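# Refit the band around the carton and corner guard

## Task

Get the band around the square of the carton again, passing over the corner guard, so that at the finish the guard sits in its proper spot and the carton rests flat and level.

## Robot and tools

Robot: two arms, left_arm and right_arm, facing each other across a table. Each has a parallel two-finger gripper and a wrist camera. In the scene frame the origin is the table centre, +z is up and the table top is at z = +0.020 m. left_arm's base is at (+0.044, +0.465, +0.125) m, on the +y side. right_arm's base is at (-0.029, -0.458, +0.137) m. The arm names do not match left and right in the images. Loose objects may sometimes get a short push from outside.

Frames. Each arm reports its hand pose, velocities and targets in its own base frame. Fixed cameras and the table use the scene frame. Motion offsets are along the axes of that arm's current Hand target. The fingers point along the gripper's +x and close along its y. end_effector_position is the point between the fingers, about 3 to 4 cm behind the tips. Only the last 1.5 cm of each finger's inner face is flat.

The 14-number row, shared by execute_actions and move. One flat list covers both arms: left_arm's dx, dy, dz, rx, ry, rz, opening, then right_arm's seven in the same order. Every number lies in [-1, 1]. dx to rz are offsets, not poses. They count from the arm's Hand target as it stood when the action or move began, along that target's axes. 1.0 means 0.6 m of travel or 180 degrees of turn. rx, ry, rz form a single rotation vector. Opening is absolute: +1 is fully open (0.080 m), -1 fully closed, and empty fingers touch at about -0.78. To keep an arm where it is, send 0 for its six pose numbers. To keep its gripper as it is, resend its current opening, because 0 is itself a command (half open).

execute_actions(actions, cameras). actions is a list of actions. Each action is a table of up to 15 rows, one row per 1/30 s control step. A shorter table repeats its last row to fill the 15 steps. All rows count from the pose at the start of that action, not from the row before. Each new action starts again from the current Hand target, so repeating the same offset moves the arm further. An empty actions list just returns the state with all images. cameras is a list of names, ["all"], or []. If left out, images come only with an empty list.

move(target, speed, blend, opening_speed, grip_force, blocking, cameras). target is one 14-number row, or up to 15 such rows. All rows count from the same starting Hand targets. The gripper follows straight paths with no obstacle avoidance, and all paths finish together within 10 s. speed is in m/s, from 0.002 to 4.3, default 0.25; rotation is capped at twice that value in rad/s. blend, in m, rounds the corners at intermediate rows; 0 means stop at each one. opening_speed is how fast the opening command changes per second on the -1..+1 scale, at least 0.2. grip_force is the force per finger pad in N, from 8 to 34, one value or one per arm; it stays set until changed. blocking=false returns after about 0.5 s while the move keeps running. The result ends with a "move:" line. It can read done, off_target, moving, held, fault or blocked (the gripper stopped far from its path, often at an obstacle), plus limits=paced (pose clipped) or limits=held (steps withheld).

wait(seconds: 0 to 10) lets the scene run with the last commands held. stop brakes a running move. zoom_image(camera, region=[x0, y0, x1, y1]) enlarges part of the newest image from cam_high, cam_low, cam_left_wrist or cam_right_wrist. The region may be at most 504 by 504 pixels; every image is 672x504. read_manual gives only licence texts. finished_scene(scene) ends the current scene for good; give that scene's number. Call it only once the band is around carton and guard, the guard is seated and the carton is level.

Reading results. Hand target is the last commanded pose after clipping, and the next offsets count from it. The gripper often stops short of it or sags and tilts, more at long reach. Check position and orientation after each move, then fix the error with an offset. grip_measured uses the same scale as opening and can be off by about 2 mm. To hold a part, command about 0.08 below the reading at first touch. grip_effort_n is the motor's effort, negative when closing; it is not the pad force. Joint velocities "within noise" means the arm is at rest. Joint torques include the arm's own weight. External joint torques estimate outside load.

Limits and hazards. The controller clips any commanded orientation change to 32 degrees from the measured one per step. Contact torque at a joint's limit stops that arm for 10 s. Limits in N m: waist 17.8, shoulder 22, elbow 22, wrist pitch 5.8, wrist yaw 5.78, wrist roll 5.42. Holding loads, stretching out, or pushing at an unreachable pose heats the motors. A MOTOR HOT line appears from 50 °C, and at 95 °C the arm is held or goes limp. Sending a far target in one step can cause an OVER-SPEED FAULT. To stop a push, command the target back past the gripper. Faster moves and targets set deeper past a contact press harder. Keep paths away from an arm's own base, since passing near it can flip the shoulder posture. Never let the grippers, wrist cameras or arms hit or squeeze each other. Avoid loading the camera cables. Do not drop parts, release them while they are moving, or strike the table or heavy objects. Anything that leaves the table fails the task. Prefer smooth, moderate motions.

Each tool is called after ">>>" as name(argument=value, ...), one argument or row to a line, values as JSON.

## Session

>>> execute_actions(
  actions=[],
)

Scene clock: 0.00 s.
left_arm: end_effector_position=(+0.2289, -0.1242, +0.2690) grip_measured=+1.000 grip_effort_n=n/a end_effector_quat_wxyz=(+0.907, +0.318, +0.230, +0.151) | right_arm: end_effector_position=(+0.2422, -0.1439, +0.1910) grip_measured=+1.000 grip_effort_n=n/a end_effector_quat_wxyz=(+0.660, -0.239, +0.667, +0.251)
Joint positions: left_arm=[-1.076 1.322 1.182 -1.328 -1.243 -0.71 0.08] | right_arm=[-0.537 1.637 1.565 -1.519 -0.003 -1.244 0.08]
Joint velocities: within noise
Joint torques (N m): no reading
External joint torques (N m): no reading
Motor temperatures (°C): left_arm=[25 31 30 29 28 34] | right_arm=[27 29 29 34 28 30]
Heat: left arm: hottest wrist roll 34 °C (+0.0 °C/min); right arm: hottest wrist pitch 34 °C (+0.0 °C/min).
Hand target: left_arm +0.2290, -0.1241, +0.2698; +0.908, +0.318, +0.228, +0.152 | right_arm +0.2422, -0.1438, +0.1912; +0.660, -0.239, +0.667, +0.251
Tool commands: left_gripper/opening=+1.0 right_gripper/opening=+1.0
camera_calibration:
cam_left_wrist: T_world_to_cam=[[0.165052, -0.74798, -0.642871, 0.0558152], [-0.763393, 0.315826, -0.563458, 0.39438], [0.624491, 0.583763, -0.518875, 0.150514], [0, 0, 0, 1]] pos_world=[0.19786, -0.170671, 0.336197]
cam_right_wrist: T_world_to_cam=[[0.621215, -0.781507, -0.0577846, -0.24248], [-0.71408, -0.594903, 0.369026, 0.0427363], [-0.322773, -0.187982, -0.927621, 0.304797], [0, 0, 0, 1]] pos_world=[0.279529, -0.106779, 0.252954]

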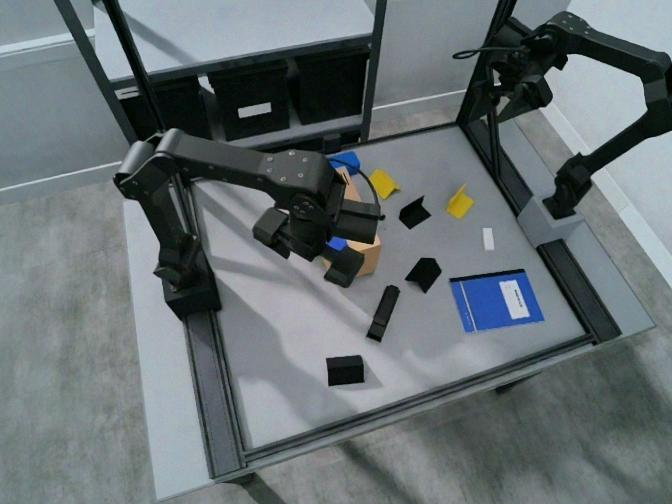

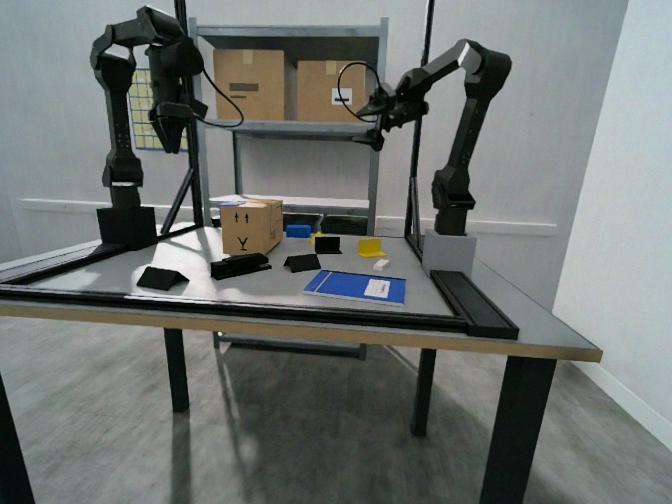

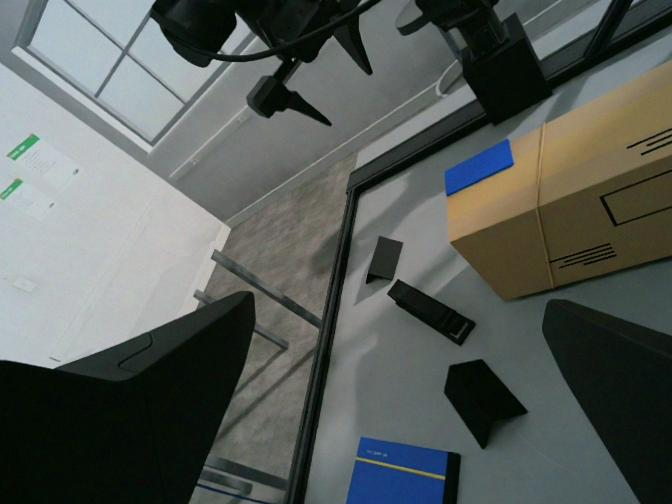

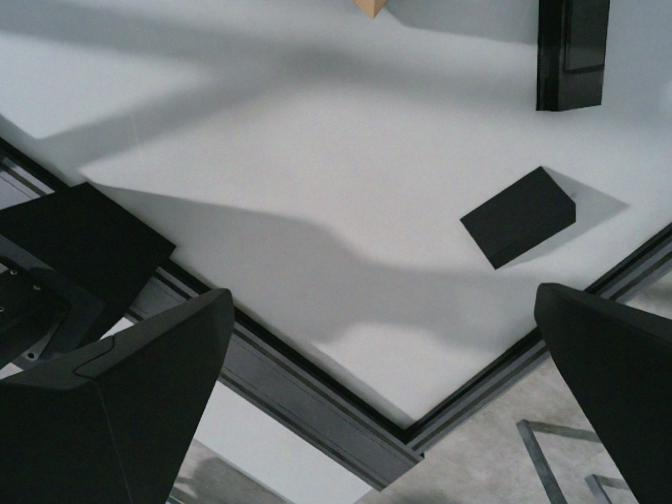

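>>> zoom_image(
  camera="cam_low",
  region=[190, 180, 420, 310],
)

>>> zoom_image(
  camera="cam_left_wrist",
  region=[420, 60, 672, 310],
)

>>> zoom_image(
  camera="cam_high",
  region=[250, 130, 550, 360],
)

Scaled by 2.191 from the camera's 672x504 image, which has a finer 960x720 frame.

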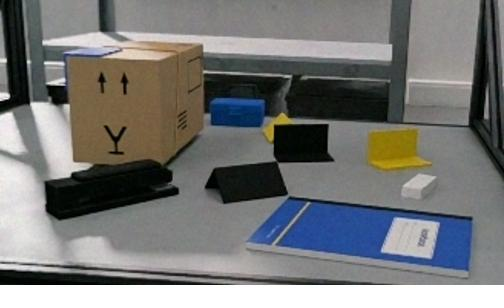

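Scaled by 2.000 from the camera's 672x504 image, which has a finer 960x720 frame.

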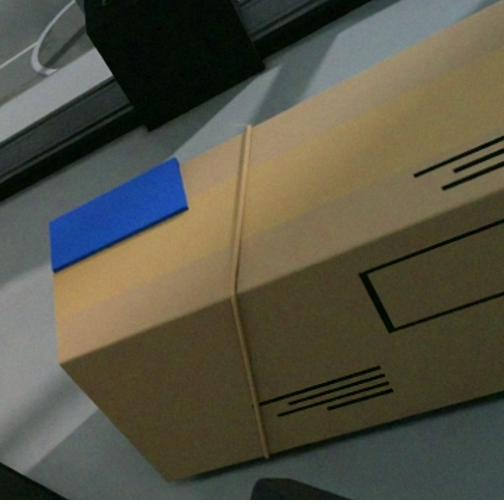

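Scaled by 1.680 from the camera's 672x504 image, which has a finer 960x720 frame.

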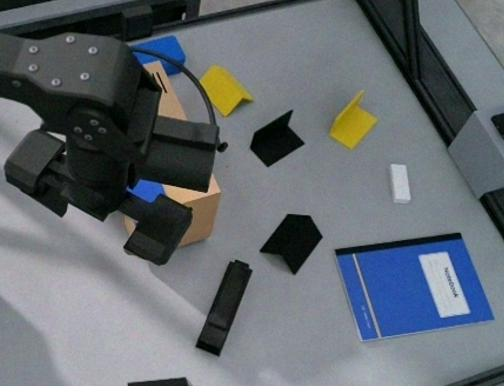

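>>> move(
  target=[0,0,0,0,0,0,1, 0.1735,0.255,0.042,0.220,-0.291,-0.1145,-0.2],
  speed=0.3,
  cameras=["all"],
)

Scene clock: 4.70 s.
left_arm: end_effector_position=(+0.2289, -0.1242, +0.2690) grip_measured=+1.000 grip_effort_n=-1.2 end_effector_quat_wxyz=(+0.907, +0.318, +0.230, +0.151) | right_arm: end_effector_position=(+0.1606, -0.0100, +0.0925) grip_measured=-0.196 grip_effort_n=-15.6 end_effector_quat_wxyz=(+0.952, +0.010, +0.307, -0.018)
Joint positions: left_arm=[-1.076 1.322 1.182 -1.328 -1.243 -0.71 0.08] | right_arm=[-0.15 0.032 0.235 -0.829 -0.094 -0.058 0.026]
Joint torques (N m): left_arm=[0.02 -4.12 5.54 0.15 -0.61 0] | right_arm=[0.26 0.75 5.06 1.08 0.02 0.2]
External joint torques (N m): left_arm=[0 -0.21 -0.22 -0.29 0 0.03] | right_arm=[0.26 -0.56 -1.41 -0.51 0.05 0.2]
Heat: left arm: hottest wrist roll 34 °C (+0.0 °C/min); right arm: hottest wrist pitch 34 °C (+0.0 °C/min).
Hand target: left_arm +0.2290, -0.1241, +0.2698; +0.908, +0.318, +0.228, +0.152 | right_arm +0.1604, -0.0098, +0.0900; +0.951, +0.013, +0.308, -0.019
Off the commanded pose: left_arm 0.001 m, 0 deg | right_arm 0.003 m, 0 deg.
move: done
camera_calibration:
cam_left_wrist: T_world_to_cam=[[0.165052, -0.74798, -0.642871, 0.0558152], [-0.763393, 0.315826, -0.563458, 0.39438], [0.624491, 0.583763, -0.518875, 0.150514], [0, 0, 0, 1]] pos_world=[0.19786, -0.170671, 0.336197]
cam_right_wrist: T_world_to_cam=[[-0.0291808, -0.997868, -0.0583735, 0.00947557], [-0.83829, 0.0562388, -0.542316, 0.211233], [0.544443, 0.0331087, -0.838144, 0.0668245], [0, 0, 0, 1]] pos_world=[0.140969, -0.00463658, 0.171117]

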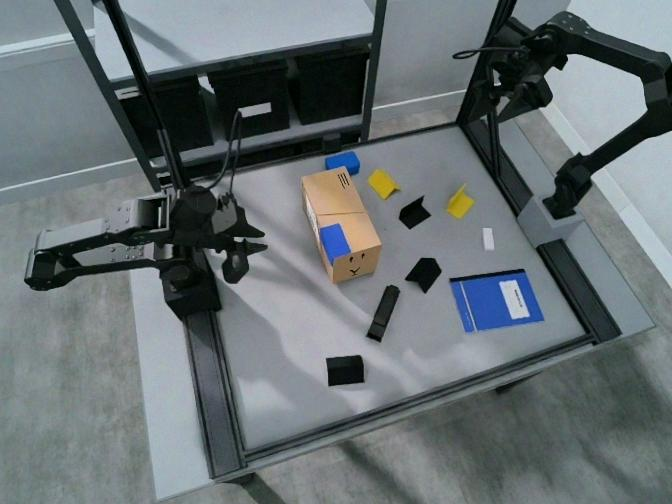

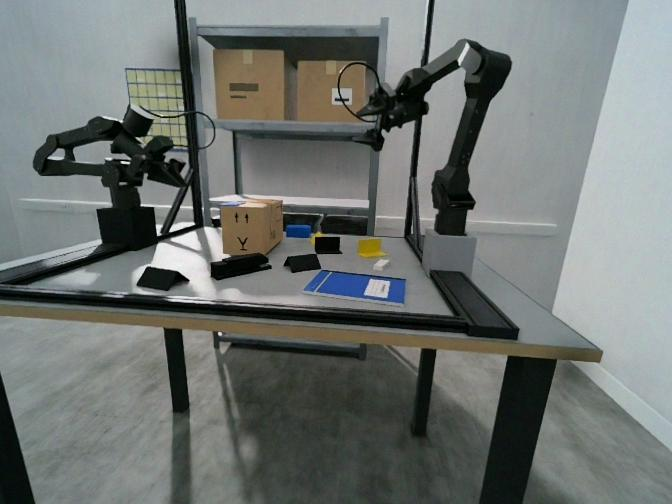

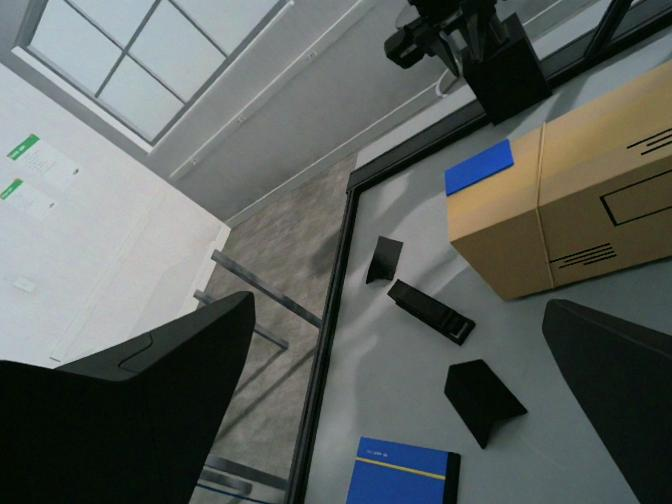

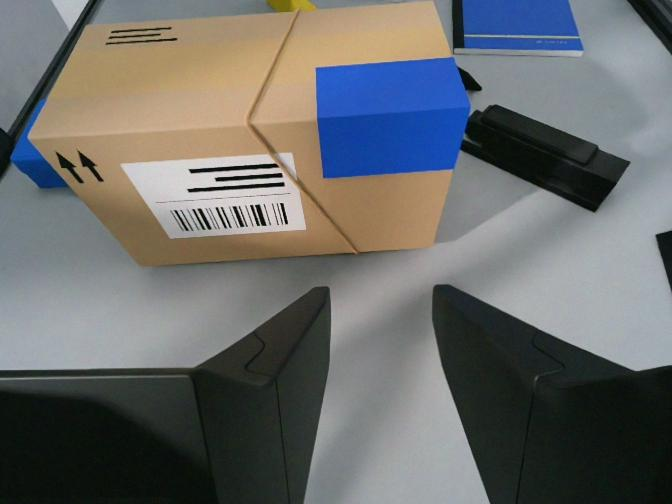

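>>> zoom_image(
  camera="cam_right_wrist",
  region=[230, 0, 490, 195],
)

>>> zoom_image(
  camera="cam_right_wrist",
  region=[230, 100, 490, 295],
)

>>> zoom_image(
  camera="cam_high",
  region=[290, 150, 400, 290],
)

>>> zoom_image(
  camera="cam_left_wrist",
  region=[432, 100, 592, 310],
)

Scaled by 1.938 from the camera's 672x504 image, which has a finer 960x720 frame.

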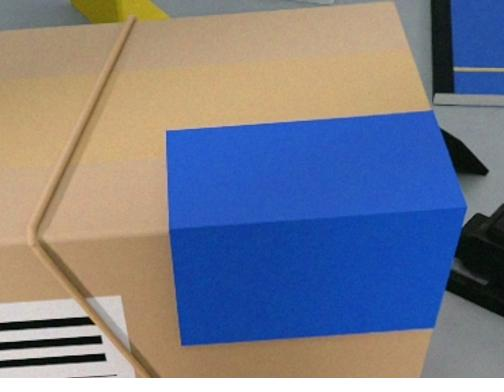

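Scaled by 1.938 from the camera's 672x504 image, which has a finer 960x720 frame.

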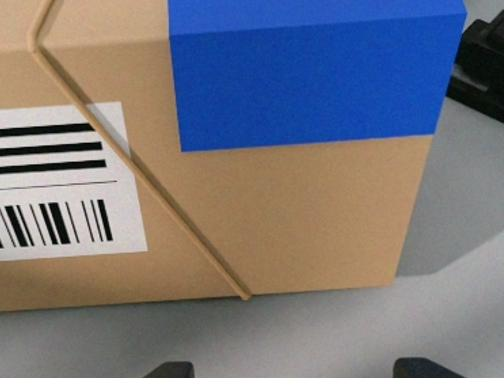

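Scaled by 3.600 from the camera's 672x504 image, which has a finer 960x720 frame.

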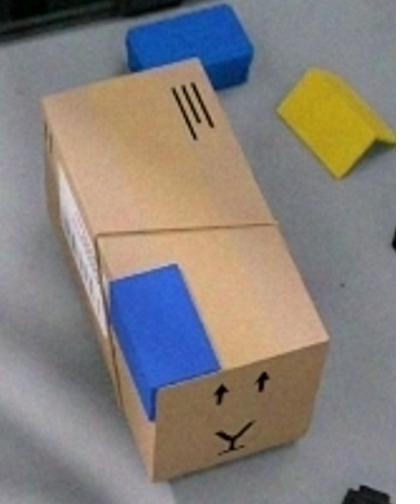

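Scaled by 2.400 from the camera's 672x504 image, which has a finer 960x720 frame.

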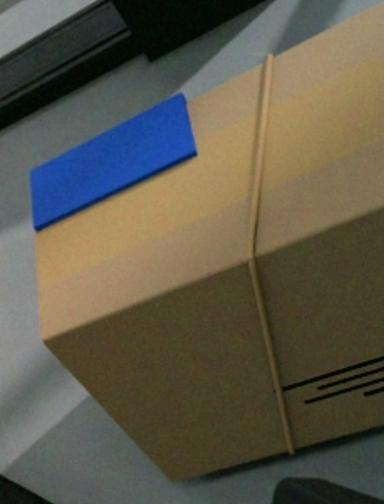

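>>> move(
  target=[0,0,0,0,0,0,1, 0.2063,0.1037,0.1785,0,0.3006,0,-0.2],
  speed=0.25,
  cameras=["cam_right_wrist"],
)

Scene clock: 9.83 s.
left_arm: end_effector_position=(+0.2289, -0.1242, +0.2690) grip_measured=+1.000 grip_effort_n=-1.6 end_effector_quat_wxyz=(+0.907, +0.318, +0.230, +0.151) | right_arm: end_effector_position=(+0.3243, +0.0436, +0.1062) grip_measured=-0.196 grip_effort_n=-15.6 end_effector_quat_wxyz=(+0.709, +0.017, +0.705, -0.010)
Joint positions: left_arm=[-1.076 1.322 1.182 -1.328 -1.243 -0.71 0.08] | right_arm=[0.13 1.785 1.397 -1.176 -0.009 0.169 0.026]
Joint torques (N m): left_arm=[0.03 -3.95 5.38 0.13 -0.63 -0.05] | right_arm=[0.21 -6.39 6.09 -0.04 -0.15 0.18]
External joint torques (N m): left_arm=[0.07 -0.1 -0.38 -0.32 -0.02 -0.02] | right_arm=[0.23 1.04 0.38 -0.37 -0.15 0.18]
Heat: left arm: hottest wrist roll 34 °C (+0.0 °C/min); right arm: hottest wrist pitch 35 °C (+6.1 °C/min).
Hand target: left_arm +0.2290, -0.1241, +0.2698; +0.908, +0.318, +0.228, +0.152 | right_arm +0.3260, +0.0450, +0.1050; +0.707, +0.020, +0.707, -0.011
Off the commanded pose: left_arm 0.001 m, 0 deg | right_arm 0.003 m, 0 deg.
move: done
camera_calibration:
cam_right_wrist: T_world_to_cam=[[-0.0735031, -0.996149, -0.0477883, 0.0816965], [-0.931445, 0.0514477, 0.360226, 0.287437], [-0.35638, 0.0709899, -0.93164, 0.287878], [0, 0, 0, 1]] pos_world=[0.376331, 0.0461575, 0.168561]
Images, in order (width x height): cam_right_wrist 672x504.

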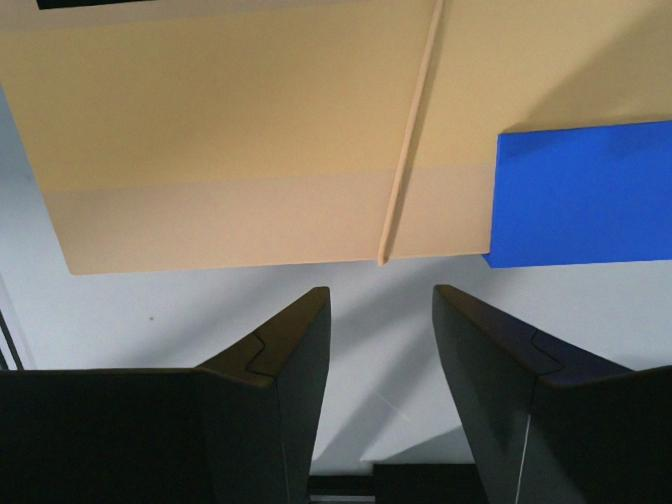

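>>> move(
  target=[
    [0,0,0,0,0,0,1, 0.075,-0.0075,0.002,0,0,0,-0.2],
    [0,0,0,0,0,0,1, 0.075,-0.0075,0.002,0,0,0,-1],
  ],
  speed=0.08,
  opening_speed=0.7,
  cameras=["cam_right_wrist"],
)

Scene clock: 12.63 s.
left_arm: end_effector_position=(+0.2289, -0.1242, +0.2690) grip_measured=+1.000 grip_effort_n=-1.6 end_effector_quat_wxyz=(+0.907, +0.318, +0.230, +0.151) | right_arm: end_effector_position=(+0.3307, +0.0388, +0.0677) grip_measured=-0.771 grip_effort_n=-30.5 end_effector_quat_wxyz=(+0.716, +0.022, +0.698, -0.016)
Joint positions: left_arm=[-1.076 1.322 1.182 -1.328 -1.243 -0.71 0.08] | right_arm=[0.114 1.823 1.288 -1.009 -0.005 0.168 0]
Joint torques (N m): left_arm=[-0.02 -4.08 5.52 0.18 -0.58 -0.02] | right_arm=[0.45 -6.19 3.84 0.35 -0.26 -0.17]
External joint torques (N m): left_arm=[0.02 -0.21 -0.21 -0.26 0.02 0.01] | right_arm=[0.53 1.33 -1.72 -0.02 -0.27 -0.16]
Heat: left arm: hottest wrist roll 34 °C (+0.0 °C/min); right arm: hottest wrist pitch 35 °C (+4.7 °C/min).
Hand target: left_arm +0.2290, -0.1241, +0.2698; +0.908, +0.318, +0.228, +0.152 | right_arm +0.3271, +0.0410, +0.0599; +0.707, +0.020, +0.707, -0.011
Off the commanded pose: left_arm 0.001 m, 0 deg | right_arm 0.009 m, 2 deg.
move: off_target (right_arm); target 2's new opening was sent with right_arm's hand 0.009 m and 1 deg from that target
camera_calibration:
cam_right_wrist: T_world_to_cam=[[-0.0874166, -0.994979, -0.0487341, 0.0802002], [-0.937449, 0.0656168, 0.341882, 0.310224], [-0.336968, 0.075572, -0.938478, 0.248492], [0, 0, 0, 1]] pos_world=[0.381564, 0.0406627, 0.131052]
Images, in order (width x height): cam_right_wrist 672x504.

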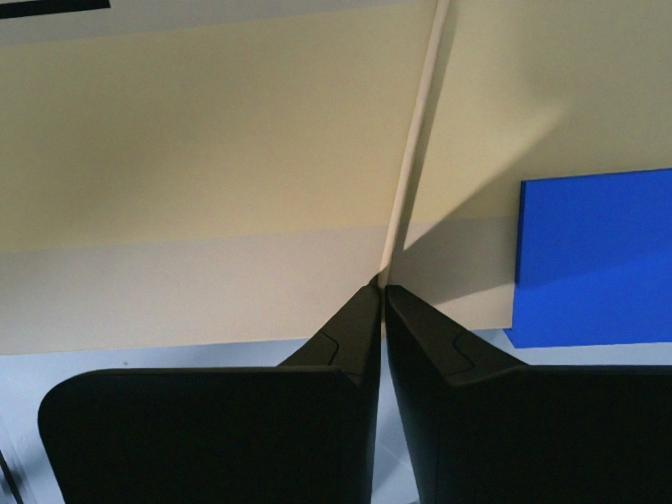

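>>> move(
  target=[
    [0,0,0,0,0,0,1, -0.0433,0.0004,-0.0033,0,0,0,-1],
    [0,0,0,0,0,0,1, -0.0535,-0.0125,-0.0728,0,0,0,-1],
    [0,0,0,0,0,0,1, -0.0547,-0.1073,-0.0687,0,0,0,-1],
  ],
  speed=0.12,
  blend=[0.006,0.01,0],
  cameras=["cam_right_wrist","cam_high"],
)

Scene clock: 15.00 s.
left_arm: end_effector_position=(+0.2289, -0.1242, +0.2690) grip_measured=+1.000 grip_effort_n=-1.2 end_effector_quat_wxyz=(+0.907, +0.318, +0.230, +0.151) | right_arm: end_effector_position=(+0.2883, -0.0210, +0.0904) grip_measured=-0.772 grip_effort_n=-26.3 end_effector_quat_wxyz=(+0.710, +0.020, +0.704, -0.012)
Joint positions: left_arm=[-1.076 1.322 1.182 -1.328 -1.243 -0.71 0.08] | right_arm=[-0.079 1.653 1.18 -1.089 -0.013 -0.035 0]
Joint torques (N m): left_arm=[0.07 -4.04 5.43 0.14 -0.57 -0.03] | right_arm=[-0.29 -8.07 4.32 -0.73 -0.04 -0.16]
External joint torques (N m): left_arm=[0.07 -0.09 -0.38 -0.31 0.04 0] | right_arm=[-0.29 -1.71 -1.4 -1.1 -0.03 -0.16]
Heat: left arm: hottest wrist roll 34 °C (+0.0 °C/min); right arm: hottest wrist pitch 35 °C (+4.0 °C/min).
Hand target: left_arm +0.2290, -0.1241, +0.2698; +0.908, +0.318, +0.228, +0.152 | right_arm +0.2831, -0.0219, +0.0919; +0.707, +0.020, +0.707, -0.011
Off the commanded pose: left_arm 0.001 m, 0 deg | right_arm 0.006 m, 1 deg.
move: done
camera_calibration:
cam_right_wrist: T_world_to_cam=[[-0.0790129, -0.995581, -0.0507517, 0.0157881], [-0.932549, 0.0558268, 0.356702, 0.26369], [-0.352292, 0.0755125, -0.932839, 0.26394], [0, 0, 0, 1]] pos_world=[0.340135, -0.0189333, 0.152956]
Images, in order (width x height): cam_high 672x504, cam_right_wrist 672x504.

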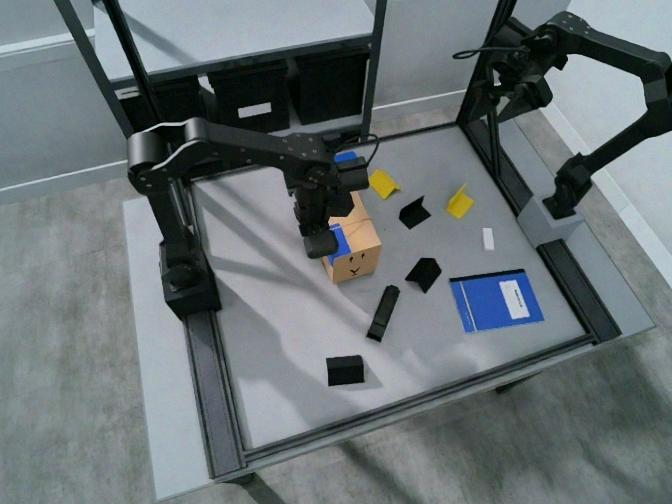

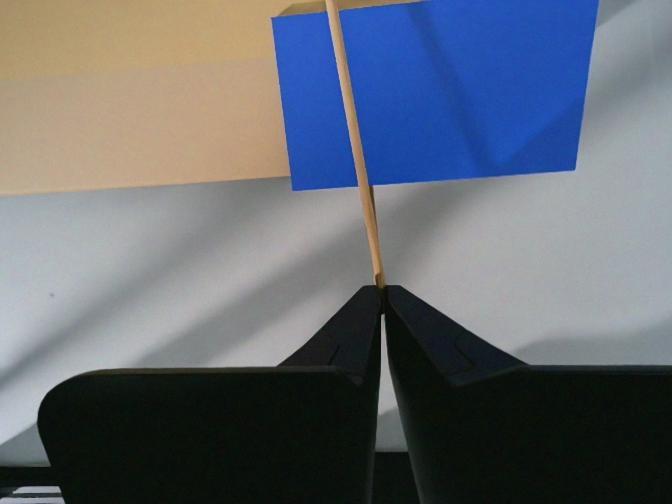

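>>> move(
  target=[
    [0,0,0,0,0,0,1, 0.0067,0.0047,0.0717,0,0,0,-1],
    [0,0,0,0,0,0,1, 0.0517,0.0042,0.0717,0,0,0,-1],
  ],
  speed=0.1,
  blend=[0.006,0],
  cameras=["cam_right_wrist"],
)

Scene clock: 16.53 s.
left_arm: end_effector_position=(+0.2289, -0.1242, +0.2690) grip_measured=+1.000 grip_effort_n=-2.1 end_effector_quat_wxyz=(+0.907, +0.318, +0.230, +0.151) | right_arm: end_effector_position=(+0.3295, -0.0216, +0.0705) grip_measured=-0.772 grip_effort_n=-26.3 end_effector_quat_wxyz=(+0.716, +0.018, +0.698, -0.010)
Joint positions: left_arm=[-1.076 1.322 1.182 -1.328 -1.243 -0.71 0.08] | right_arm=[-0.071 1.811 1.284 -1.019 -0.012 -0.032 0]
Joint torques (N m): left_arm=[-0.02 -3.97 5.47 0.15 -0.59 0] | right_arm=[0.22 -5.84 3.49 0.67 -0.05 0.18]
External joint torques (N m): left_arm=[-0.02 -0.05 -0.32 -0.29 0.03 0.04] | right_arm=[0.24 1.58 -2.14 0.26 -0.04 0.18]
Heat: left arm: hottest wrist roll 34 °C (+0.0 °C/min); right arm: hottest wrist pitch 35 °C (+3.6 °C/min).
Hand target: left_arm +0.2290, -0.1241, +0.2698; +0.908, +0.318, +0.228, +0.152 | right_arm +0.3262, -0.0208, +0.0610; +0.707, +0.020, +0.707, -0.011
Off the commanded pose: left_arm 0.001 m, 0 deg | right_arm 0.010 m, 1 deg.
move: off_target (right_arm)
camera_calibration:
cam_right_wrist: T_world_to_cam=[[-0.0720682, -0.996127, -0.0503792, 0.0151832], [-0.938555, 0.0506369, 0.341394, 0.312183], [-0.337521, 0.0718873, -0.938569, 0.255349], [0, 0, 0, 1]] pos_world=[0.380281, -0.01904, 0.13385]
Images, in order (width x height): cam_right_wrist 672x504.

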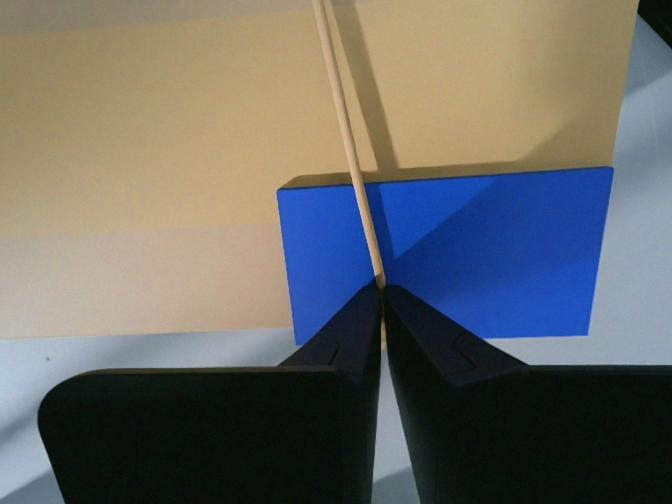

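>>> move(
  target=[
    [0,0,0,0,0,0,1, 0.003,0,0,0,0,0,-1],
    [0,0,0,0,0,0,1, 0.003,0,0,0,0,0,-0.45],
  ],
  speed=0.08,
  opening_speed=0.35,
  cameras=["cam_right_wrist"],
)

Scene clock: 19.63 s.
left_arm: end_effector_position=(+0.2289, -0.1242, +0.2690) grip_measured=+1.000 grip_effort_n=-1.6 end_effector_quat_wxyz=(+0.907, +0.318, +0.230, +0.151) | right_arm: end_effector_position=(+0.3298, -0.0165, +0.0698) grip_measured=-0.455 grip_effort_n=23.0 end_effector_quat_wxyz=(+0.717, +0.018, +0.697, -0.002)
Joint positions: left_arm=[-1.076 1.322 1.182 -1.328 -1.243 -0.71 0.08] | right_arm=[-0.061 1.811 1.281 -1.015 -0.024 -0.032 0.015]
Joint torques (N m): left_arm=[0 -3.98 5.35 0.13 -0.61 -0.03] | right_arm=[-0.55 -5.58 3.28 0.84 0.34 0.16]
External joint torques (N m): left_arm=[0 -0.06 -0.43 -0.32 0 0.01] | right_arm=[-0.51 1.85 -2.32 0.45 0.36 0.16]
Heat: left arm: hottest wrist roll 34 °C (+0.0 °C/min); right arm: hottest wrist pitch 35 °C (+3.1 °C/min).
Hand target: left_arm +0.2290, -0.1241, +0.2698; +0.908, +0.318, +0.228, +0.152 | right_arm +0.3261, -0.0208, +0.0592; +0.707, +0.020, +0.707, -0.011
Off the commanded pose: left_arm 0.001 m, 0 deg | right_arm 0.012 m, 2 deg.
move: off_target (right_arm); target 2's new opening was sent with right_arm's hand 0.011 m and 2 deg from that target
camera_calibration:
cam_right_wrist: T_world_to_cam=[[-0.0626364, -0.996093, -0.0622587, 0.0178628], [-0.939494, 0.0377968, 0.340473, 0.312556], [-0.336789, 0.0798177, -0.938191, 0.254258], [0, 0, 0, 1]] pos_world=[0.380394, -0.0143148, 0.133238]
Images, in order (width x height): cam_right_wrist 672x504.

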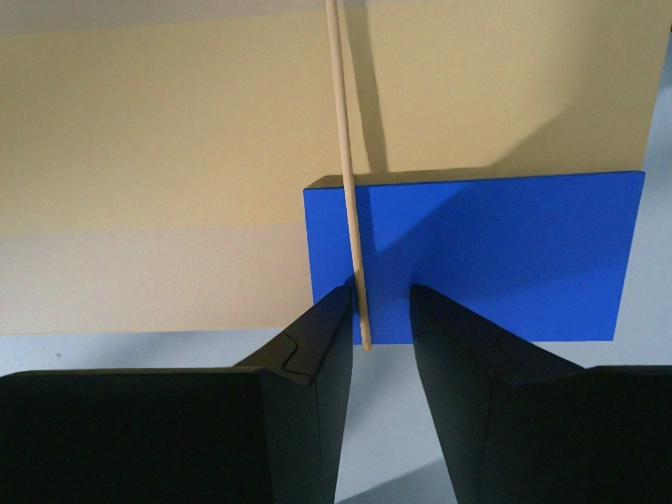

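>>> move(
  target=[
    [0,0,0,0,0,0,1, -0.0763,0,0,0,0,0,-0.2],
    [0,0,0,0,0,0,1, -0.0929,0.043,0.155,0,0,0,-0.2],
  ],
  speed=[0.1,0.2],
  blend=[0.01,0],
  cameras=["cam_right_wrist","cam_high"],
)

Scene clock: 21.87 s.
left_arm: end_effector_position=(+0.2289, -0.1242, +0.2690) grip_measured=+1.000 grip_effort_n=-1.2 end_effector_quat_wxyz=(+0.907, +0.318, +0.230, +0.151) | right_arm: end_effector_position=(+0.4185, -0.0001, +0.1188) grip_measured=-0.204 grip_effort_n=19.3 end_effector_quat_wxyz=(+0.710, +0.018, +0.704, -0.009)
Joint positions: left_arm=[-1.076 1.322 1.182 -1.328 -1.243 -0.71 0.08] | right_arm=[-0.005 2.151 1.961 -1.372 -0.013 0.033 0.026]
Joint torques (N m): left_arm=[-0.08 -4.05 5.48 0.15 -0.57 -0.03] | right_arm=[0.08 -8.92 6.17 -0.02 -0.02 0.18]
External joint torques (N m): left_arm=[-0.08 -0.1 -0.31 -0.29 0.04 0] | right_arm=[0.03 1.12 0.42 -0.37 0 0.18]
Heat: left arm: hottest wrist roll 34 °C (+0.0 °C/min); right arm: hottest wrist pitch 35 °C (+2.7 °C/min).
Hand target: left_arm +0.2290, -0.1241, +0.2698; +0.908, +0.318, +0.228, +0.152 | right_arm +0.4202, +0.0001, +0.1152; +0.707, +0.020, +0.707, -0.011
Off the commanded pose: left_arm 0.001 m, 0 deg | right_arm 0.004 m, 1 deg.
move: done
camera_calibration:
cam_right_wrist: T_world_to_cam=[[-0.0721692, -0.996054, -0.0516563, 0.0455691], [-0.932614, 0.0490309, 0.357528, 0.373695], [-0.353584, 0.0739779, -0.932473, 0.335246], [0, 0, 0, 1]] pos_world=[0.47034, 0.00226584, 0.181355]
Images, in order (width x height): cam_high 672x504, cam_right_wrist 672x504.

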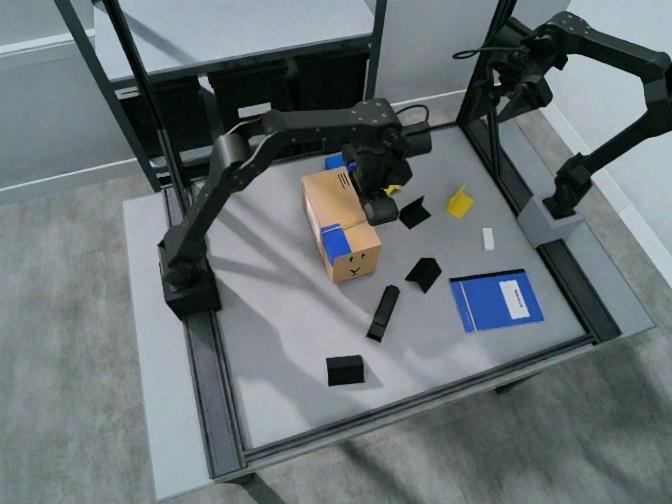

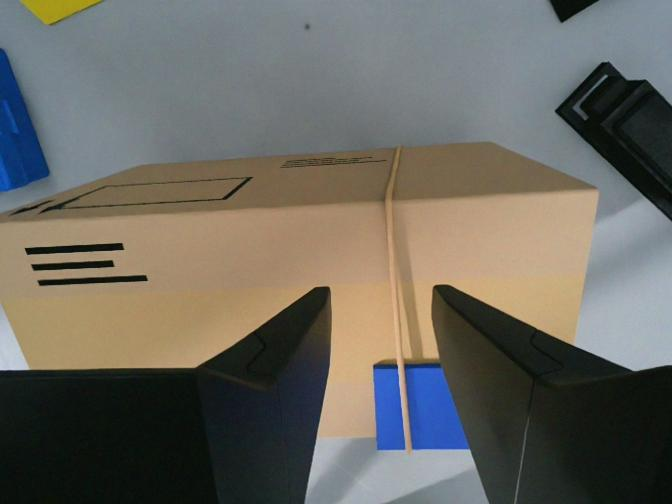

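>>> move(
  target=[
    [0,0,0,0,0,0,1, 0.091,-0.0117,0.0085,0,0,0,-0.2],
    [0,0,0,0,0,0,1, 0.091,-0.0117,0.0085,0,0,0,-1],
    [0,0,0,0,0,0,1, 0.0652,-0.0115,0.0085,0,0,0,-1],
    [0,0,0,0,0,0,1, 0.0647,-0.0498,0.0102,0,0,0,-1],
  ],
  speed=[0.1,0.1,0.06,0.06],
  opening_speed=0.7,
  blend=[0,0,0.004,0],
  cameras=["cam_right_wrist"],
)

Scene clock: 25.73 s.
left_arm: end_effector_position=(+0.2289, -0.1242, +0.2690) grip_measured=+1.000 grip_effort_n=-1.2 end_effector_quat_wxyz=(+0.907, +0.318, +0.230, +0.151) | right_arm: end_effector_position=(+0.4247, -0.0248, +0.0783) grip_measured=-0.772 grip_effort_n=-27.7 end_effector_quat_wxyz=(+0.710, +0.021, +0.704, -0.008)
Joint positions: left_arm=[-1.076 1.322 1.182 -1.328 -1.243 -0.71 0.08] | right_arm=[-0.065 2.186 1.856 -1.232 -0.019 -0.024 0]
Joint torques (N m): left_arm=[-0.04 -3.9 5.38 0.17 -0.57 -0.06] | right_arm=[-0.59 -9.52 6.07 -0.27 0.18 -0.17]
External joint torques (N m): left_arm=[-0.04 -0.04 -0.36 -0.28 0.04 -0.03] | right_arm=[-0.67 0.6 0.38 -0.62 0.21 -0.17]
Heat: left arm: hottest elbow 34 °C (+9.3 °C/min); right arm: hottest wrist pitch 35 °C (+2.3 °C/min).
Hand target: left_arm +0.2290, -0.1241, +0.2698; +0.908, +0.318, +0.228, +0.152 | right_arm +0.4250, -0.0295, +0.0761; +0.707, +0.020, +0.707, -0.011
Off the commanded pose: left_arm 0.001 m, 0 deg | right_arm 0.005 m, 1 deg.
move: done; target 2's new opening was sent with right_arm's hand 0.011 m and 2 deg from that target
camera_calibration:
cam_right_wrist: T_world_to_cam=[[-0.0750973, -0.995527, -0.0573192, 0.0210436], [-0.932721, 0.0497963, 0.357144, 0.395315], [-0.352693, 0.0802834, -0.932289, 0.301224], [0, 0, 0, 1]] pos_world=[0.476539, -0.022919, 0.140849]
Images, in order (width x height): cam_right_wrist 672x504.

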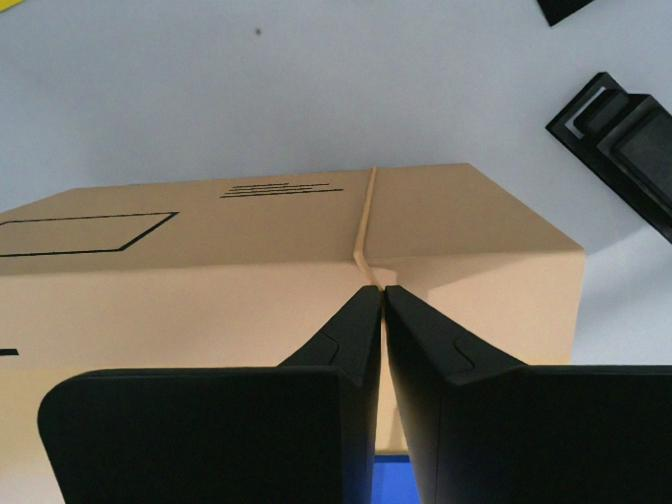

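>>> move(
  target=[
    [0,0,0,0,0,0,1, 0,-0.0125,0,0,0,0,-1],
    [0,0,0,0,0,0,1, 0.0183,-0.0125,0,0,0,0,-1],
    [0,0,0,0,0,0,1, 0.0183,-0.0125,0,0,0,0,-0.45],
  ],
  speed=[0.06,0.06,0.06],
  opening_speed=0.35,
  blend=[0.003,0,0],
  cameras=["cam_right_wrist"],
)

Scene clock: 28.93 s.
left_arm: end_effector_position=(+0.2289, -0.1242, +0.2690) grip_measured=+1.000 grip_effort_n=-1.2 end_effector_quat_wxyz=(+0.907, +0.318, +0.230, +0.151) | right_arm: end_effector_position=(+0.4274, -0.0362, +0.0738) grip_measured=-0.455 grip_effort_n=19.3 end_effector_quat_wxyz=(+0.716, +0.021, +0.698, -0.012)
Joint positions: left_arm=[-1.076 1.322 1.182 -1.328 -1.243 -0.71 0.08] | right_arm=[-0.089 2.188 1.842 -1.2 -0.014 -0.042 0.015]
Joint torques (N m): left_arm=[-0.02 -3.98 5.5 0.15 -0.59 -0.04] | right_arm=[-0.05 -9.1 4.22 0.22 -0.01 -0.16]
External joint torques (N m): left_arm=[-0.03 -0.04 -0.32 -0.31 0.03 0] | right_arm=[-0.06 1.19 -1.58 -0.17 0.01 -0.16]
Heat: left arm: hottest elbow 34 °C (+8.3 °C/min); right arm: hottest wrist pitch 35 °C (+2.1 °C/min).
Hand target: left_arm +0.2290, -0.1241, +0.2698; +0.908, +0.318, +0.228, +0.152 | right_arm +0.4247, -0.0367, +0.0650; +0.707, +0.020, +0.707, -0.011
Off the commanded pose: left_arm 0.001 m, 0 deg | right_arm 0.009 m, 1 deg.
move: off_target (right_arm); blend cut to 0 m at target 1; target 3's new opening was sent with right_arm's hand 0.010 m and 1 deg from that target
camera_calibration:
cam_right_wrist: T_world_to_cam=[[-0.0804756, -0.995416, -0.0516767, 0.0115999], [-0.937685, 0.058022, 0.342607, 0.403458], [-0.338038, 0.076028, -0.938056, 0.292922], [0, 0, 0, 1]] pos_world=[0.478269, -0.034133, 0.13715]
Images, in order (width x height): cam_right_wrist 672x504.

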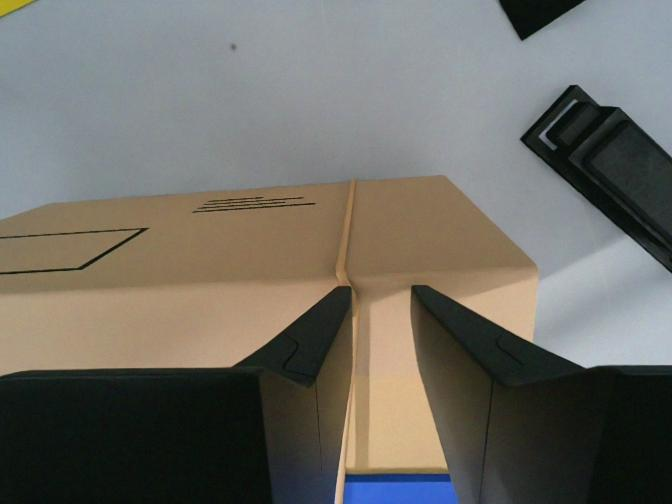

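>>> move(
  target=[
    [0,0,0,0,0,0,1, -0.05,0,0,0,0,0,-0.2],
    [0,0,0,0,0,0,1, -0.09,0,-0.035,0,0,0,-0.2],
  ],
  speed=[0.1,0.15],
  blend=[0.01,0],
  cameras=["cam_right_wrist","cam_high"],
)

>>> zoom_image(
  camera="cam_right_wrist",
  region=[250, 110, 630, 395],
)

Scene clock: 30.17 s.
left_arm: end_effector_position=(+0.2289, -0.1242, +0.2690) grip_measured=+1.000 grip_effort_n=-2.1 end_effector_quat_wxyz=(+0.907, +0.318, +0.230, +0.151) | right_arm: end_effector_position=(+0.4057, -0.0358, +0.1181) grip_measured=-0.204 grip_effort_n=19.3 end_effector_quat_wxyz=(+0.708, +0.022, +0.706, -0.012)
Joint positions: left_arm=[-1.076 1.322 1.182 -1.328 -1.243 -0.71 0.08] | right_arm=[-0.093 2.106 1.889 -1.352 -0.014 -0.046 0.026]
Joint torques (N m): left_arm=[0.05 -3.91 5.39 0.14 -0.62 -0.03] | right_arm=[-0.14 -10.93 4.6 0.02 0 -0.18]
External joint torques (N m): left_arm=[0.05 0.02 -0.39 -0.31 -0.01 0] | right_arm=[-0.21 -1.22 -1.14 -0.31 0.02 -0.18]
Heat: left arm: hottest elbow 34 °C (+8.0 °C/min); right arm: hottest wrist pitch 35 °C (+2.0 °C/min).
Hand target: left_arm +0.2290, -0.1241, +0.2698; +0.908, +0.318, +0.228, +0.152 | right_arm +0.4037, -0.0366, +0.1190; +0.707, +0.020, +0.707, -0.011
Off the commanded pose: left_arm 0.001 m, 0 deg | right_arm 0.002 m, 0 deg.
move: done
camera_calibration:
cam_right_wrist: T_world_to_cam=[[-0.08203, -0.99528, -0.0518597, 0.0131483], [-0.929882, 0.05771, 0.363302, 0.362241], [-0.358594, 0.0780251, -0.930227, 0.334627], [0, 0, 0, 1]] pos_world=[0.457915, -0.033928, 0.180358]
Images, in order (width x height): cam_high 672x504, cam_right_wrist 672x504.

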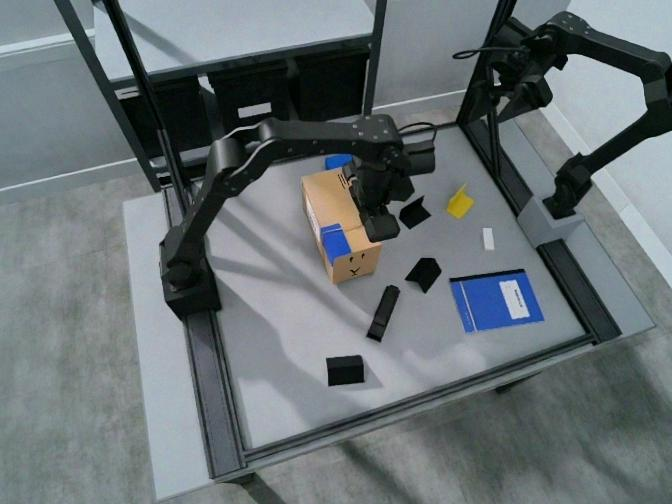

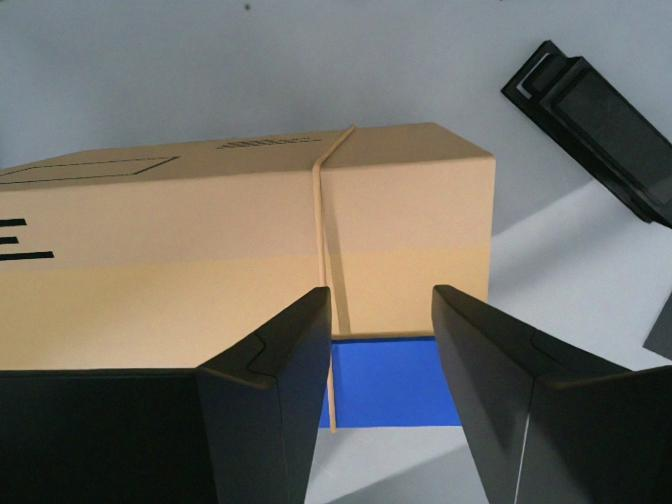

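Scaled by 1.326 from the camera's 672x504 image, which has a finer 960x720 frame.

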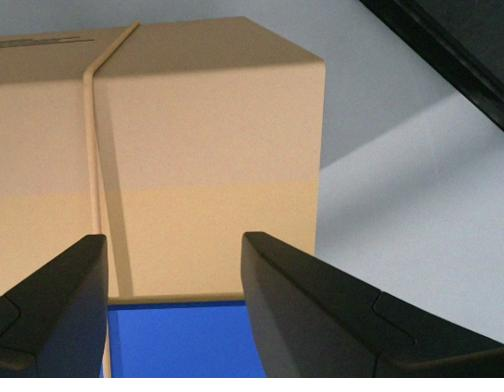

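>>> move(
  target=[0,0,0,0,0,0,1, 0.0238,0.0358,-0.1295,0,0,0,-0.2],
  speed=0.2,
  cameras=["cam_right_wrist"],
)

Scene clock: 32.30 s.
left_arm: end_effector_position=(+0.2289, -0.1242, +0.2690) grip_measured=+1.000 grip_effort_n=-0.7 end_effector_quat_wxyz=(+0.907, +0.318, +0.230, +0.151) | right_arm: end_effector_position=(+0.3284, -0.0120, +0.1030) grip_measured=-0.204 grip_effort_n=19.3 end_effector_quat_wxyz=(+0.705, +0.019, +0.709, -0.009)
Joint positions: left_arm=[-1.076 1.322 1.182 -1.328 -1.243 -0.71 0.08] | right_arm=[-0.043 1.804 1.408 -1.182 -0.013 -0.004 0.026]
Joint torques (N m): left_arm=[0.08 -4.06 5.53 0.16 -0.59 -0.03] | right_arm=[0.18 -9.3 4.36 0.28 -0.01 0.16]
External joint torques (N m): left_arm=[0.06 -0.19 -0.2 -0.28 0.02 0] | right_arm=[0.18 -1.8 -1.38 -0.07 0.01 0.16]
Heat: left arm: hottest elbow 34 °C (+7.4 °C/min); right arm: hottest wrist pitch 35 °C (+1.9 °C/min).
Hand target: left_arm +0.2290, -0.1241, +0.2698; +0.908, +0.318, +0.228, +0.152 | right_arm +0.3269, -0.0115, +0.1049; +0.707, +0.020, +0.707, -0.011
Off the commanded pose: left_arm 0.001 m, 0 deg | right_arm 0.002 m, 1 deg.
move: done
camera_calibration:
cam_right_wrist: T_world_to_cam=[[-0.0737922, -0.995954, -0.0512789, 0.0268808], [-0.926907, 0.0495226, 0.37201, 0.292564], [-0.367966, 0.0749822, -0.926811, 0.293609], [0, 0, 0, 1]] pos_world=[0.381201, -0.00973191, 0.164662]
Images, in order (width x height): cam_right_wrist 672x504.

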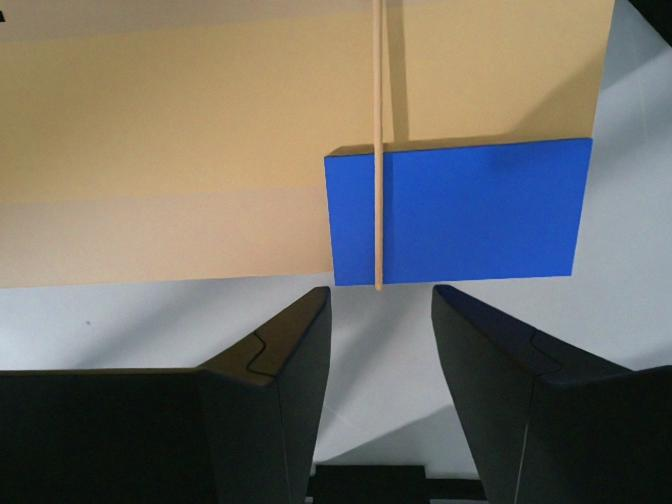

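>>> move(
  target=[
    [0,0,0,0,0,0,1, 0.0773,-0.0012,-0.004,0,0,0,-0.2],
    [0,0,0,0,0,0,1, 0.0773,-0.0012,-0.004,0,0,0,-1],
    [0,0,0,0,0,0,1, 0.0348,-0.0008,-0.0073,0,0,0,-1],
    [0,0,0,0,0,0,1, 0.028,-0.0138,-0.061,0,0,0,-1],
    [0,0,0,0,0,0,1, 0.028,-0.0255,-0.0605,0,0,0,-1],
  ],
  speed=[0.1,0.1,0.1,0.1,0.08],
  opening_speed=0.7,
  blend=[0,0,0.004,0.004,0],
  cameras=["cam_right_wrist"],
)

Scene clock: 36.07 s.
left_arm: end_effector_position=(+0.2289, -0.1242, +0.2690) grip_measured=+1.000 grip_effort_n=-1.2 end_effector_quat_wxyz=(+0.907, +0.318, +0.230, +0.151) | right_arm: end_effector_position=(+0.2957, -0.0246, +0.0863) grip_measured=-0.772 grip_effort_n=-28.1 end_effector_quat_wxyz=(+0.710, +0.020, +0.704, -0.012)
Joint positions: left_arm=[-1.076 1.322 1.182 -1.328 -1.243 -0.71 0.08] | right_arm=[-0.089 1.687 1.201 -1.079 -0.012 -0.043 0]
Joint torques (N m): left_arm=[0.06 -3.92 5.59 0.15 -0.6 -0.05] | right_arm=[-0.28 -8.83 3.92 -0.57 -0.07 -0.21]
External joint torques (N m): left_arm=[0.09 -0.06 -0.2 -0.31 0 -0.02] | right_arm=[-0.27 -2.27 -1.75 -0.94 -0.05 -0.21]
Motor temperatures (°C): left_arm=[25 32 34 29 29 34] | right_arm=[27 34 32 35 28 30]
Heat: left arm: hottest elbow 34 °C (+6.7 °C/min); right arm: hottest wrist pitch 35 °C (+1.7 °C/min).
Hand target: left_arm +0.2290, -0.1241, +0.2698; +0.908, +0.318, +0.228, +0.152 | right_arm +0.2901, -0.0250, +0.0880; +0.707, +0.020, +0.707, -0.011
Off the commanded pose: left_arm 0.001 m, 0 deg | right_arm 0.006 m, 0 deg.
move: done; blend cut to 0.0035 m at target 4; target 2's new opening was sent with right_arm's hand 0.011 m and 1 deg from that target
camera_calibration:
cam_right_wrist: T_world_to_cam=[[-0.0802228, -0.995546, -0.0495314, 0.0128209], [-0.931675, 0.0572267, 0.358758, 0.271798], [-0.354325, 0.0749277, -0.932116, 0.263522], [0, 0, 0, 1]] pos_world=[0.347628, -0.0225354, 0.148758]
Images, in order (width x height): cam_right_wrist 672x504.

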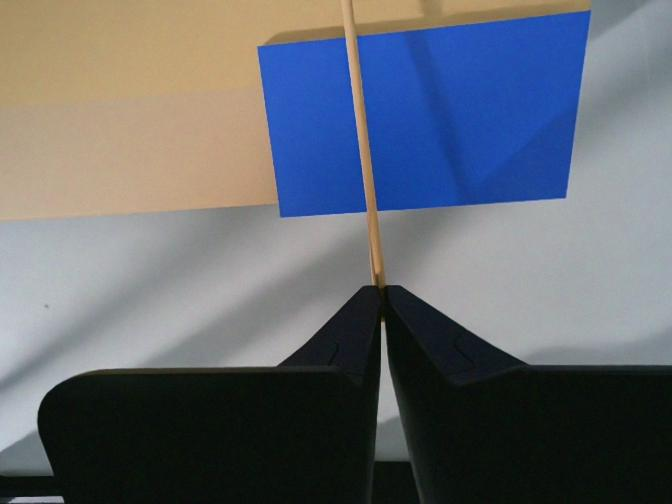

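>>> move(
  target=[
    [0,0,0,0,0,0,1, 0.0067,0.0043,0.0597,0,0,0,-1],
    [0,0,0,0,0,0,1, 0.045,0.0038,0.0597,0,0,0,-1],
    [0,0,0,0,0,0,1, 0.038,0.0038,0.0597,0,0,0,-1],
  ],
  speed=[0.1,0.08,0.08],
  blend=[0.006,0,0],
  cameras=["cam_right_wrist"],
)

Scene clock: 37.70 s.
left_arm: end_effector_position=(+0.2289, -0.1242, +0.2690) grip_measured=+1.000 grip_effort_n=-1.6 end_effector_quat_wxyz=(+0.907, +0.318, +0.230, +0.151) | right_arm: end_effector_position=(+0.3286, -0.0248, +0.0704) grip_measured=-0.772 grip_effort_n=-28.1 end_effector_quat_wxyz=(+0.715, +0.017, +0.699, -0.010)
Joint positions: left_arm=[-1.076 1.322 1.182 -1.328 -1.243 -0.71 0.08] | right_arm=[-0.08 1.811 1.284 -1.022 -0.012 -0.042 0]
Joint torques (N m): left_arm=[-0.07 -3.97 5.48 0.14 -0.59 -0.08] | right_arm=[0.18 -6.21 4.5 -0.05 -0.07 0.17]
External joint torques (N m): left_arm=[-0.07 -0.07 -0.3 -0.3 0.02 -0.05] | right_arm=[0.16 1.21 -1.09 -0.43 -0.04 0.17]
Heat: left arm: hottest elbow 34 °C (+6.4 °C/min); right arm: hottest wrist pitch 35 °C (+1.6 °C/min).
Hand target: left_arm +0.2290, -0.1241, +0.2698; +0.908, +0.318, +0.228, +0.152 | right_arm +0.3259, -0.0240, +0.0651; +0.707, +0.020, +0.707, -0.011
Off the commanded pose: left_arm 0.001 m, 0 deg | right_arm 0.006 m, 1 deg.
move: done
camera_calibration:
cam_right_wrist: T_world_to_cam=[[-0.0723178, -0.996154, -0.049477, 0.0119066], [-0.937412, 0.0509439, 0.344475, 0.310909], [-0.34063, 0.0712921, -0.937491, 0.256178], [0, 0, 0, 1]] pos_world=[0.379573, -0.0222416, 0.133653]
Images, in order (width x height): cam_right_wrist 672x504.

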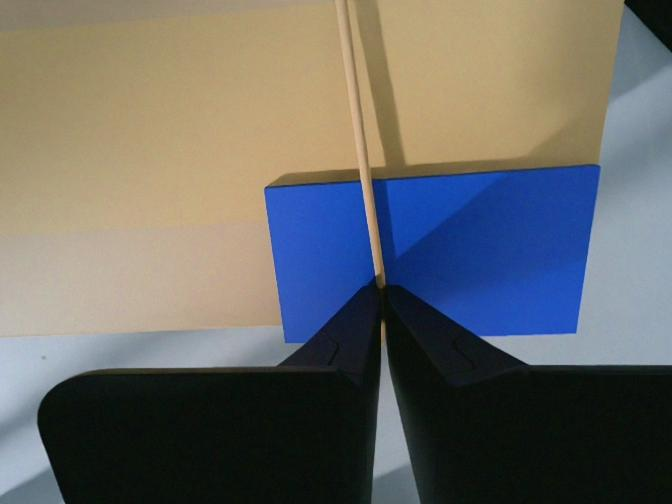

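>>> move(
  target=[
    [0,0,0,0,0,0,1, 0,0,0,0,0,0,-0.45],
    [0,0,0,0,0,0,1, -0.06,0,0,0,0,0,-0.2],
  ],
  speed=[0.08,0.1],
  opening_speed=0.35,
  cameras=["cam_right_wrist"],
)

Scene clock: 41.07 s.
left_arm: end_effector_position=(+0.2289, -0.1242, +0.2690) grip_measured=+1.000 grip_effort_n=-1.2 end_effector_quat_wxyz=(+0.907, +0.318, +0.230, +0.151) | right_arm: end_effector_position=(+0.3241, -0.0235, +0.0964) grip_measured=-0.205 grip_effort_n=19.3 end_effector_quat_wxyz=(+0.702, +0.018, +0.712, -0.008)
Joint positions: left_arm=[-1.076 1.322 1.182 -1.328 -1.243 -0.71 0.08] | right_arm=[-0.079 1.801 1.378 -1.163 -0.013 -0.042 0.026]
Joint torques (N m): left_arm=[0 -4.03 5.38 0.1 -0.62 -0.05] | right_arm=[-0.11 -8.81 5.99 -0.03 0 0.13]
External joint torques (N m): left_arm=[-0.02 -0.16 -0.36 -0.35 -0.01 -0.02] | right_arm=[-0.1 -1.36 0.34 -0.34 0.01 0.13]
Heat: left arm: hottest elbow 35 °C (+7.3 °C/min); right arm: hottest wrist pitch 35 °C (+1.5 °C/min).
Hand target: left_arm +0.2290, -0.1241, +0.2698; +0.908, +0.318, +0.228, +0.152 | right_arm +0.3259, -0.0244, +0.1012; +0.707, +0.020, +0.707, -0.011
Off the commanded pose: left_arm 0.001 m, 0 deg | right_arm 0.005 m, 1 deg.
move: done
camera_calibration:
cam_right_wrist: T_world_to_cam=[[-0.0722832, -0.99605, -0.0515687, 0.0143618], [-0.924067, 0.0474229, 0.379278, 0.289931], [-0.375335, 0.0750683, -0.923844, 0.28889], [0, 0, 0, 1]] pos_world=[0.377384, -0.0211308, 0.157665]
Images, in order (width x height): cam_right_wrist 672x504.

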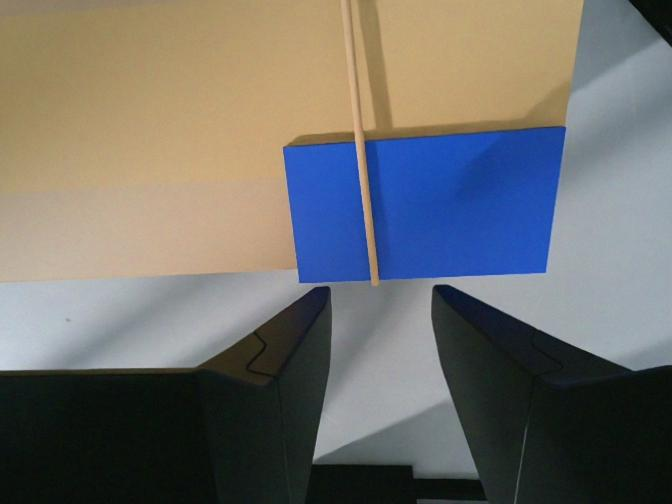

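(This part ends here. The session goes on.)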